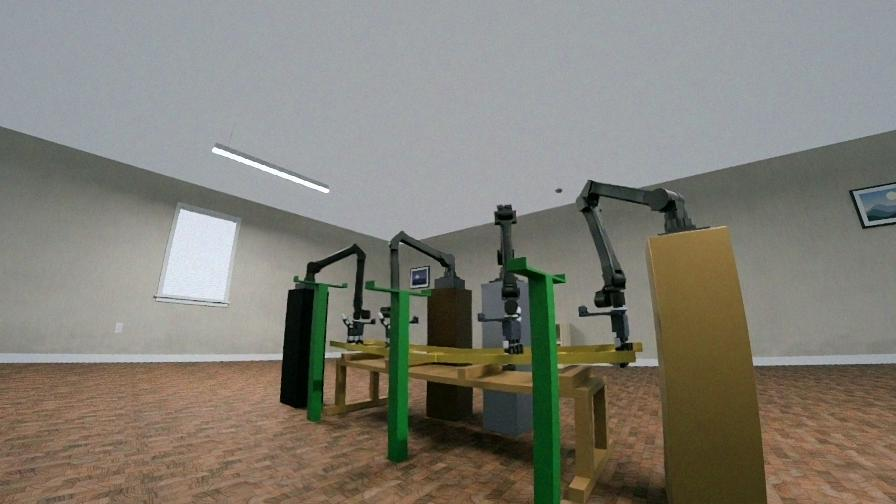

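Scene clock: 44.43 s.
Joint torques (N m): arm1=[-0.73 -15.38 -4.03 -0.18 -0.67 0.05] | arm2=[1.14 -23.36 -3.66 -1.85 0.58 0.08] | arm3=[-0.91 -26.7 -4.82 -1.91 -0.7 -0.03] | arm4=[-1.08 -15.79 -1.03 -0.51 0.8 0.04]
Motor temperatures (°C): arm1=[23 25 23 25 23 22] | arm2=[25 25 27 20 22 22] | arm3=[21 26 27 22 22 22] | arm4=[21 23 27 21 23 23]
Heat: arm1: hottest joint2_rad 25 °C; arm2: hottest joint3_rad 27 °C; arm3: hottest joint3_rad 27 °C; arm4: hottest joint3_rad 27 °C.
move: arm2 off_target; arm3 off_target
Joint velocities: within noise
arm1, arm4: as last shown
arm1.joint_positions: joint1_rad=-0.627 joint2_rad=+2.599 joint3_rad=+0.790 joint4_rad=+0.232 joint5_rad=+0.010 joint6_rad=-0.528 hand_index_mcp=+0.767 hand_index_abd=+0.002 hand_index_pip=+0.449 hand_index_dip=-0.771 hand_middle_mcp=+0.772 hand_middle_abd=+0.003 hand_middle_pip=+0.458 hand_middle_dip=-0.763 hand_ring_mcp=+0.779 hand_ring_abd=+0.008 hand_ring_pip=+0.461 hand_ring_dip=-0.753 hand_thumb_cmc=+0.716 hand_thumb_axl=+0.677 hand_thumb_mcp=+0.692 hand_thumb_ipl=+0.397 hand_current_limit=+0.750 hand_speed=-0.600
arm1.hand_state: goal,goal,goal,goal,goal,goal,blocked,goal,blocked,goal,blocked,blocked,goal,goal,goal,goal
arm1.index_mcp_current_ma: 11
arm1.index_pip_current_ma: 12
arm1.index_dip_current_ma: 7
arm1.middle_dip_current_ma: 18
arm1.ring_abd_current_ma: 4
arm1.hand: x=-0.8052 y=-0.3914 z=+0.4860 quat_wxyz=(+0.000, +0.711, +0.703, -0.010) (m; scene frame)
arm2.joint_positions: joint1_rad=+0.604 joint2_rad=+2.552 joint3_rad=+0.975 joint4_rad=-0.008 joint5_rad=-0.002 joint6_rad=+1.987 hand_index_mcp=+0.805 hand_index_abd=-0.007 hand_index_pip=+0.492 hand_index_dip=-0.645 hand_middle_mcp=+0.802 hand_middle_abd=-0.007 hand_middle_pip=+0.495 hand_middle_dip=-0.633 hand_ring_mcp=+0.799 hand_ring_abd=-0.006 hand_ring_pip=+0.495 hand_ring_dip=-0.614 hand_thumb_cmc=+0.715 hand_thumb_axl=+0.677 hand_thumb_mcp=+0.693 hand_thumb_ipl=+0.397 hand_current_limit=+0.750 hand_speed=-0.600
arm2.joint_status: hand_index_dip off_target (ended at -0.645, target -0.782); hand_middle_dip off_target (ended at -0.633, target -0.782); hand_ring_dip off_target (ended at -0.614, target -0.782)
arm2.hand_state: blocked,goal,blocked,blocked,blocked,goal,blocked,blocked,blocked,goal,blocked,blocked,goal,goal,goal,goal
arm2.index_mcp_current_ma: 138
arm2.index_abd_current_ma: -7
arm2.index_pip_current_ma: 150
arm2.index_dip_current_ma: 481
arm2.middle_mcp_current_ma: 127
arm2.middle_abd_current_ma: -7
arm2.middle_pip_current_ma: 163
arm2.middle_dip_current_ma: 481
arm2.ring_mcp_current_ma: 118
arm2.ring_abd_current_ma: -5
arm2.ring_pip_current_ma: 162
arm2.ring_dip_current_ma: 481
arm2.thumb_cmc_current_ma: 1
arm2.thumb_axl_current_ma: 0
arm2.thumb_mcp_current_ma: -13
arm2.thumb_ipl_current_ma: -4
arm2.hand_goal_index_mcp: 0.754
arm2.hand_goal_index_abd: 0.000
arm2.hand_goal_index_pip: 0.434
arm2.hand_goal_index_dip: -0.782
arm2.hand_goal_middle_mcp: 0.754
arm2.hand_goal_middle_abd: 0.000
arm2.hand_goal_middle_pip: 0.434
arm2.hand_goal_middle_dip: -0.782
arm2.hand_goal_ring_mcp: 0.754
arm2.hand_goal_ring_abd: 0.000
arm2.hand_goal_ring_pip: 0.434
arm2.hand_goal_ring_dip: -0.782
arm2.hand_goal_thumb_cmc: 0.714
arm2.hand_goal_thumb_axl: 0.678
arm2.hand_goal_thumb_mcp: 0.700
arm2.hand_goal_thumb_ipl: 0.400
arm2.hand: x=-0.3305 y=-0.3719 z=+0.4936 quat_wxyz=(+0.005, +0.683, +0.730, -0.008) (m; scene frame)
arm2.hand_target: x=-0.3341 y=-0.3632 z=+0.5294 quat_wxyz=(+0.000, +0.682, +0.731, +0.000) (m; scene frame)
arm2.hand_status: not commanded
arm3.joint_positions: joint1_rad=-0.644 joint2_rad=+2.724 joint3_rad=+1.080 joint4_rad=+0.038 joint5_rad=+0.007 joint6_rad=-2.059 hand_index_mcp=+0.801 hand_index_abd=+0.008 hand_index_pip=+0.492 hand_index_dip=-0.631 hand_middle_mcp=+0.804 hand_middle_abd=+0.009 hand_middle_pip=+0.495 hand_middle_dip=-0.634 hand_ring_mcp=+0.807 hand_ring_abd=+0.013 hand_ring_pip=+0.501 hand_ring_dip=-0.638 hand_thumb_cmc=+0.715 hand_thumb_axl=+0.677 hand_thumb_mcp=+0.692 hand_thumb_ipl=+0.397 hand_current_limit=+0.750 hand_speed=-0.600
arm3.joint_status: hand_index_dip off_target (ended at -0.631, target -0.782); hand_middle_dip off_target (ended at -0.634, target -0.782); hand_ring_dip off_target (ended at -0.638, target -0.782)
arm3.hand_state: blocked,goal,blocked,blocked,blocked,goal,blocked,blocked,blocked,goal,blocked,blocked,goal,goal,goal,goal
arm3.index_mcp_current_ma: 54
arm3.index_abd_current_ma: 2
arm3.index_pip_current_ma: 70
arm3.index_dip_current_ma: 394
arm3.middle_mcp_current_ma: 61
arm3.middle_abd_current_ma: 2
arm3.middle_pip_current_ma: 78
arm3.middle_dip_current_ma: 381
arm3.ring_mcp_current_ma: 67
arm3.ring_abd_current_ma: 4
arm3.ring_pip_current_ma: 92
arm3.ring_dip_current_ma: 363
arm3.thumb_cmc_current_ma: 0
arm3.thumb_axl_current_ma: 0
arm3.thumb_mcp_current_ma: -3
arm3.thumb_ipl_current_ma: -1
arm3.hand_goal_index_mcp: 0.754
arm3.hand_goal_index_abd: 0.000
arm3.hand_goal_index_pip: 0.434
arm3.hand_goal_index_dip: -0.782
arm3.hand_goal_middle_mcp: 0.754
arm3.hand_goal_middle_abd: 0.000
arm3.hand_goal_middle_pip: 0.434
arm3.hand_goal_middle_dip: -0.782
arm3.hand_goal_ring_mcp: 0.754
arm3.hand_goal_ring_abd: 0.000
arm3.hand_goal_ring_pip: 0.434
arm3.hand_goal_ring_dip: -0.782
arm3.hand_goal_thumb_cmc: 0.714
arm3.hand_goal_thumb_axl: 0.678
arm3.hand_goal_thumb_mcp: 0.700
arm3.hand_goal_thumb_ipl: 0.400
arm3.hand: x=+0.3059 y=-0.3333 z=+0.4892 quat_wxyz=(-0.008, -0.680, +0.733, -0.007) (m; scene frame)
arm3.hand_target: x=+0.3163 y=-0.3190 z=+0.5328 quat_wxyz=(+0.000, -0.682, +0.731, +0.000) (m; scene frame)
arm3.hand_status: not commanded
arm4.joint_positions: joint1_rad=+0.655 joint2_rad=+2.649 joint3_rad=+1.102 joint4_rad=-0.008 joint5_rad=-0.013 joint6_rad=+0.723 hand_index_mcp=+0.772 hand_index_abd=-0.006 hand_index_pip=+0.451 hand_index_dip=-0.767 hand_middle_mcp=+0.764 hand_middle_abd=-0.003 hand_middle_pip=+0.446 hand_middle_dip=-0.769 hand_ring_mcp=+0.756 hand_ring_abd=-0.002 hand_ring_pip=+0.441 hand_ring_dip=-0.775 hand_thumb_cmc=+0.715 hand_thumb_axl=+0.677 hand_thumb_mcp=+0.693 hand_thumb_ipl=+0.397 hand_current_limit=+0.750 hand_speed=-0.600
arm4.index_mcp_current_ma: 80
arm4.index_abd_current_ma: -19
arm4.index_pip_current_ma: 70
arm4.index_dip_current_ma: 61
arm4.middle_pip_current_ma: 45
arm4.ring_mcp_current_ma: 9
arm4.ring_pip_current_ma: 26
arm4.ring_dip_current_ma: 28
arm4.hand: x=+0.7428 y=-0.3760 z=+0.4828 quat_wxyz=(+0.003, +0.709, -0.706, +0.008) (m; scene frame)
arm4.hand_target: x=+0.7401 y=-0.3720 z=+0.4946 quat_wxyz=(+0.000, +0.707, -0.707, +0.000) (m; scene frame)
pictures: none

>>> move --arm1 '{"target":[-0.800,-0.385,0.620,0,0.7071,0.7071,0],"speed":0.08}' --arm2 '{"target":[-0.335,-0.362,0.655,0,0.6820,0.7313,0],"speed":0.08,"joints":{"hand_index_dip":-0.67,"hand_middle_dip":-0.67,"hand_ring_dip":-0.67}}' --arm3 '{"target":[0.320,-0.318,0.665,0,-0.6820,0.7313,0],"speed":0.08,"joints":{"hand_index_dip":-0.67,"hand_middle_dip":-0.67,"hand_ring_dip":-0.67}}' --arm4 '{"target":[0.740,-0.372,0.625,0,0.7071,-0.7071,0],"speed":0.08}' --cameras '["cam_low","cam_high"]'

Scene clock: 47.40 s.
Joint torques (N m): arm1=[-1.03 -13.98 -1.25 -0.36 -0.73 0.01] | arm2=[1.32 -22.24 0.34 -2.47 0.6 0.1] | arm3=[-1.26 -26.34 -0.95 -2.5 -0.74 -0.08] | arm4=[-0.62 -14.8 0.85 -0.73 0.77 0.02]
Motor temperatures (°C): arm1=[23 25 23 25 23 22] | arm2=[25 26 27 20 22 22] | arm3=[21 26 27 22 22 22] | arm4=[21 23 27 21 23 23]
Heat: arm1: hottest joint2_rad 25 °C; arm2: hottest joint3_rad 27 °C; arm3: hottest joint3_rad 27 °C; arm4: hottest joint3_rad 27 °C.
move: arm1 off_target; arm2 off_target; arm3 off_target; arm4 off_target
Joint velocities: within noise
arm1.joint_positions: joint1_rad=-0.627 joint2_rad=+2.185 joint3_rad=+0.608 joint4_rad=-0.003 joint5_rad=+0.012 joint6_rad=-0.528 hand_index_mcp=+0.766 hand_index_abd=+0.002 hand_index_pip=+0.445 hand_index_dip=-0.774 hand_middle_mcp=+0.772 hand_middle_abd=+0.003 hand_middle_pip=+0.458 hand_middle_dip=-0.763 hand_ring_mcp=+0.780 hand_ring_abd=+0.011 hand_ring_pip=+0.464 hand_ring_dip=-0.751 hand_thumb_cmc=+0.716 hand_thumb_axl=+0.677 hand_thumb_mcp=+0.692 hand_thumb_ipl=+0.397 hand_current_limit=+0.750 hand_speed=-0.600
arm1.joint_status: not commanded
arm1.hand_state: goal,goal,goal,goal,goal,goal,blocked,goal,blocked,goal,blocked,blocked,goal,goal,goal,goal
arm1.index_mcp_current_ma: 9
arm1.index_abd_current_ma: 0
arm1.index_pip_current_ma: 8
arm1.index_dip_current_ma: 4
arm1.middle_mcp_current_ma: 18
arm1.middle_abd_current_ma: 1
arm1.middle_pip_current_ma: 25
arm1.middle_dip_current_ma: 18
arm1.ring_mcp_current_ma: 33
arm1.ring_abd_current_ma: 6
arm1.ring_pip_current_ma: 36
arm1.ring_dip_current_ma: 38
arm1.thumb_cmc_current_ma: 1
arm1.thumb_axl_current_ma: 0
arm1.thumb_mcp_current_ma: -7
arm1.thumb_ipl_current_ma: -2
arm1.hand_goal_index_mcp: 0.754
arm1.hand_goal_index_abd: 0.000
arm1.hand_goal_index_pip: 0.434
arm1.hand_goal_index_dip: -0.782
arm1.hand_goal_middle_mcp: 0.754
arm1.hand_goal_middle_abd: 0.000
arm1.hand_goal_middle_pip: 0.434
arm1.hand_goal_middle_dip: -0.782
arm1.hand_goal_ring_mcp: 0.754
arm1.hand_goal_ring_abd: 0.000
arm1.hand_goal_ring_pip: 0.434
arm1.hand_goal_ring_dip: -0.782
arm1.hand_goal_thumb_cmc: 0.714
arm1.hand_goal_thumb_axl: 0.678
arm1.hand_goal_thumb_mcp: 0.700
arm1.hand_goal_thumb_ipl: 0.400
arm1.hand: x=-0.8036 y=-0.3914 z=+0.6080 quat_wxyz=(-0.001, +0.711, +0.703, -0.011) (m; scene frame)
arm1.hand_target: x=-0.8001 y=-0.3851 z=+0.6193 quat_wxyz=(+0.000, +0.707, +0.707, +0.000) (m; scene frame)
arm1.hand_status: off_target (0.014 m and 1.4 deg from the pose sent, 0.134 m and 1.3 deg at the start)
arm2.joint_positions: joint1_rad=+0.604 joint2_rad=+2.192 joint3_rad=+0.826 joint4_rad=-0.228 joint5_rad=-0.002 joint6_rad=+1.987 hand_index_mcp=+0.810 hand_index_abd=-0.009 hand_index_pip=+0.492 hand_index_dip=-0.616 hand_middle_mcp=+0.806 hand_middle_abd=-0.009 hand_middle_pip=+0.496 hand_middle_dip=-0.609 hand_ring_mcp=+0.801 hand_ring_abd=-0.008 hand_ring_pip=+0.501 hand_ring_dip=-0.597 hand_thumb_cmc=+0.715 hand_thumb_axl=+0.677 hand_thumb_mcp=+0.693 hand_thumb_ipl=+0.397 hand_current_limit=+0.750 hand_speed=-0.600
arm2.joint_status: hand_index_dip off_target (ended at -0.616, target -0.670); hand_middle_dip off_target (ended at -0.609, target -0.670); hand_ring_dip off_target (ended at -0.597, target -0.670)
arm2.hand_state: blocked,goal,blocked,blocked,blocked,goal,blocked,blocked,blocked,goal,blocked,blocked,goal,goal,goal,goal
arm2.index_mcp_current_ma: 156
arm2.index_abd_current_ma: -9
arm2.index_pip_current_ma: 150
arm2.index_dip_current_ma: 140
arm2.middle_mcp_current_ma: 143
arm2.middle_abd_current_ma: -10
arm2.middle_pip_current_ma: 164
arm2.middle_dip_current_ma: 164
arm2.ring_mcp_current_ma: 125
arm2.ring_abd_current_ma: -8
arm2.ring_pip_current_ma: 184
arm2.ring_dip_current_ma: 209
arm2.thumb_cmc_current_ma: 1
arm2.thumb_axl_current_ma: 0
arm2.thumb_mcp_current_ma: -13
arm2.thumb_ipl_current_ma: -4
arm2.hand_goal_index_mcp: 0.754
arm2.hand_goal_index_abd: 0.000
arm2.hand_goal_index_pip: 0.434
arm2.hand_goal_index_dip: -0.670
arm2.hand_goal_middle_mcp: 0.754
arm2.hand_goal_middle_abd: 0.000
arm2.hand_goal_middle_pip: 0.434
arm2.hand_goal_middle_dip: -0.670
arm2.hand_goal_ring_mcp: 0.754
arm2.hand_goal_ring_abd: 0.000
arm2.hand_goal_ring_pip: 0.434
arm2.hand_goal_ring_dip: -0.670
arm2.hand_goal_thumb_cmc: 0.714
arm2.hand_goal_thumb_axl: 0.678
arm2.hand_goal_thumb_mcp: 0.700
arm2.hand_goal_thumb_ipl: 0.400
arm2.hand: x=-0.3298 y=-0.3706 z=+0.6164 quat_wxyz=(+0.009, +0.683, +0.730, -0.010) (m; scene frame)
arm2.hand_target: x=-0.3341 y=-0.3627 z=+0.6503 quat_wxyz=(+0.000, +0.682, +0.731, +0.000) (m; scene frame)
arm2.hand_status: off_target (0.040 m and 1.6 deg from the pose sent, 0.162 m and 1.1 deg at the start)
arm3.joint_positions: joint1_rad=-0.645 joint2_rad=+2.367 joint3_rad=+0.886 joint4_rad=-0.144 joint5_rad=+0.009 joint6_rad=-2.059 hand_index_mcp=+0.804 hand_index_abd=+0.008 hand_index_pip=+0.492 hand_index_dip=-0.602 hand_middle_mcp=+0.808 hand_middle_abd=+0.009 hand_middle_pip=+0.496 hand_middle_dip=-0.601 hand_ring_mcp=+0.811 hand_ring_abd=+0.013 hand_ring_pip=+0.505 hand_ring_dip=-0.598 hand_thumb_cmc=+0.715 hand_thumb_axl=+0.677 hand_thumb_mcp=+0.692 hand_thumb_ipl=+0.397 hand_current_limit=+0.750 hand_speed=-0.600
arm3.joint_status: hand_index_dip off_target (ended at -0.602, target -0.670); hand_middle_dip off_target (ended at -0.601, target -0.670); hand_ring_dip off_target (ended at -0.598, target -0.670)
arm3.hand_state: blocked,goal,blocked,blocked,blocked,goal,blocked,blocked,blocked,goal,blocked,blocked,goal,goal,goal,goal
arm3.index_mcp_current_ma: 60
arm3.index_abd_current_ma: 2
arm3.index_pip_current_ma: 70
arm3.index_dip_current_ma: 95
arm3.middle_mcp_current_ma: 69
arm3.middle_abd_current_ma: 2
arm3.middle_pip_current_ma: 81
arm3.middle_dip_current_ma: 97
arm3.ring_mcp_current_ma: 76
arm3.ring_abd_current_ma: 4
arm3.ring_pip_current_ma: 102
arm3.ring_dip_current_ma: 105
arm3.thumb_cmc_current_ma: 0
arm3.thumb_axl_current_ma: 0
arm3.thumb_mcp_current_ma: -3
arm3.thumb_ipl_current_ma: -1
arm3.hand_goal_index_mcp: 0.754
arm3.hand_goal_index_abd: 0.000
arm3.hand_goal_index_pip: 0.434
arm3.hand_goal_index_dip: -0.670
arm3.hand_goal_middle_mcp: 0.754
arm3.hand_goal_middle_abd: 0.000
arm3.hand_goal_middle_pip: 0.434
arm3.hand_goal_middle_dip: -0.670
arm3.hand_goal_ring_mcp: 0.754
arm3.hand_goal_ring_abd: 0.000
arm3.hand_goal_ring_pip: 0.434
arm3.hand_goal_ring_dip: -0.670
arm3.hand_goal_thumb_cmc: 0.714
arm3.hand_goal_thumb_axl: 0.678
arm3.hand_goal_thumb_mcp: 0.700
arm3.hand_goal_thumb_ipl: 0.400
arm3.hand: x=+0.3059 y=-0.3335 z=+0.6150 quat_wxyz=(-0.018, -0.680, +0.733, -0.011) (m; scene frame)
arm3.hand_target: x=+0.3184 y=-0.3190 z=+0.6585 quat_wxyz=(+0.001, -0.682, +0.731, +0.000) (m; scene frame)
arm3.hand_status: off_target (0.054 m and 2.4 deg from the pose sent, 0.177 m and 1.3 deg at the start)
arm4.joint_positions: joint1_rad=+0.655 joint2_rad=+2.286 joint3_rad=+0.912 joint4_rad=-0.186 joint5_rad=-0.013 joint6_rad=+0.723 hand_index_mcp=+0.774 hand_index_abd=-0.008 hand_index_pip=+0.457 hand_index_dip=-0.758 hand_middle_mcp=+0.764 hand_middle_abd=-0.003 hand_middle_pip=+0.447 hand_middle_dip=-0.768 hand_ring_mcp=+0.755 hand_ring_abd=-0.002 hand_ring_pip=+0.437 hand_ring_dip=-0.778 hand_thumb_cmc=+0.715 hand_thumb_axl=+0.677 hand_thumb_mcp=+0.693 hand_thumb_ipl=+0.397 hand_current_limit=+0.750 hand_speed=-0.600
arm4.joint_status: not commanded
arm4.hand_state: blocked,goal,blocked,blocked,goal,goal,goal,goal,goal,goal,goal,goal,goal,goal,goal,goal
arm4.index_mcp_current_ma: 87
arm4.index_abd_current_ma: -25
arm4.index_pip_current_ma: 95
arm4.index_dip_current_ma: 99
arm4.middle_mcp_current_ma: 42
arm4.middle_abd_current_ma: -9
arm4.middle_pip_current_ma: 51
arm4.middle_dip_current_ma: 55
arm4.ring_mcp_current_ma: 5
arm4.ring_abd_current_ma: -5
arm4.ring_pip_current_ma: 12
arm4.ring_dip_current_ma: 14
arm4.thumb_cmc_current_ma: 4
arm4.thumb_axl_current_ma: -3
arm4.thumb_mcp_current_ma: -36
arm4.thumb_ipl_current_ma: -13
arm4.hand_goal_index_mcp: 0.754
arm4.hand_goal_index_abd: 0.000
arm4.hand_goal_index_pip: 0.434
arm4.hand_goal_index_dip: -0.782
arm4.hand_goal_middle_mcp: 0.754
arm4.hand_goal_middle_abd: 0.000
arm4.hand_goal_middle_pip: 0.434
arm4.hand_goal_middle_dip: -0.782
arm4.hand_goal_ring_mcp: 0.754
arm4.hand_goal_ring_abd: 0.000
arm4.hand_goal_ring_pip: 0.434
arm4.hand_goal_ring_dip: -0.782
arm4.hand_goal_thumb_cmc: 0.714
arm4.hand_goal_thumb_axl: 0.678
arm4.hand_goal_thumb_mcp: 0.700
arm4.hand_goal_thumb_ipl: 0.400
arm4.hand: x=+0.7427 y=-0.3753 z=+0.6119 quat_wxyz=(+0.000, +0.709, -0.706, +0.008) (m; scene frame)
arm4.hand_target: x=+0.7401 y=-0.3720 z=+0.6244 quat_wxyz=(+0.000, +0.707, -0.707, +0.000) (m; scene frame)
arm4.hand_status: off_target (0.014 m and 1.0 deg from the pose sent, 0.142 m and 1.0 deg at the start)
pictures: cam_high, cam_low

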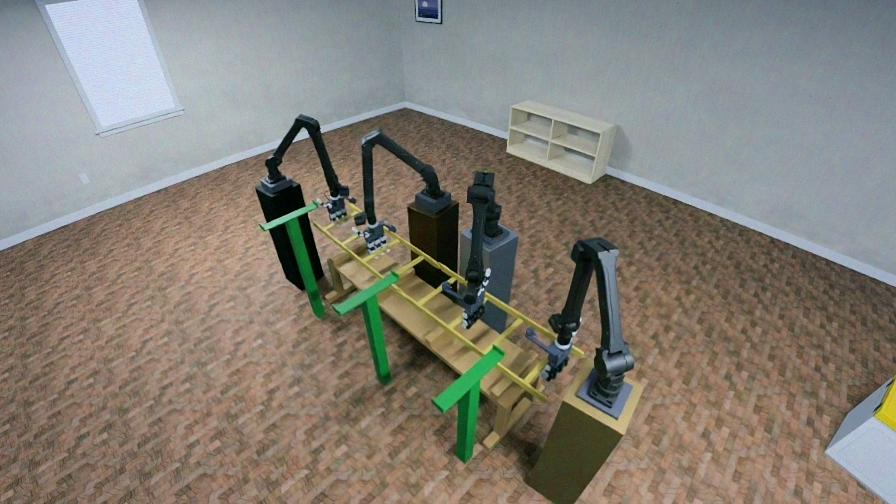

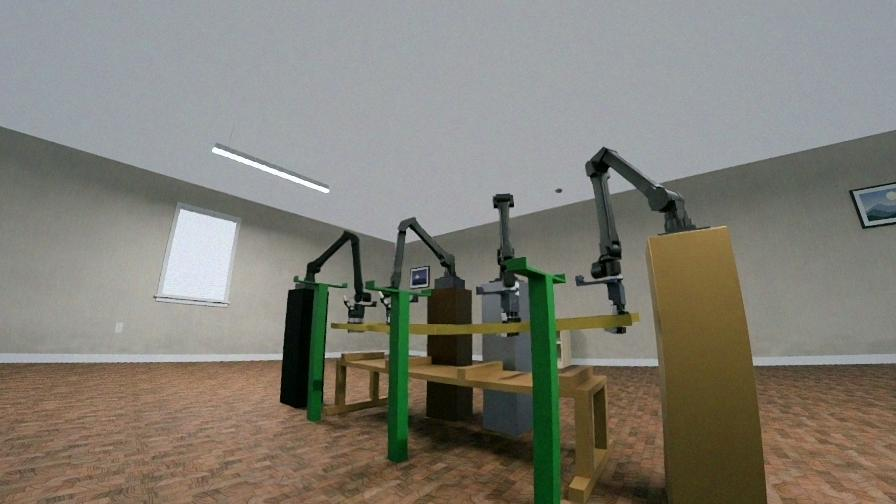

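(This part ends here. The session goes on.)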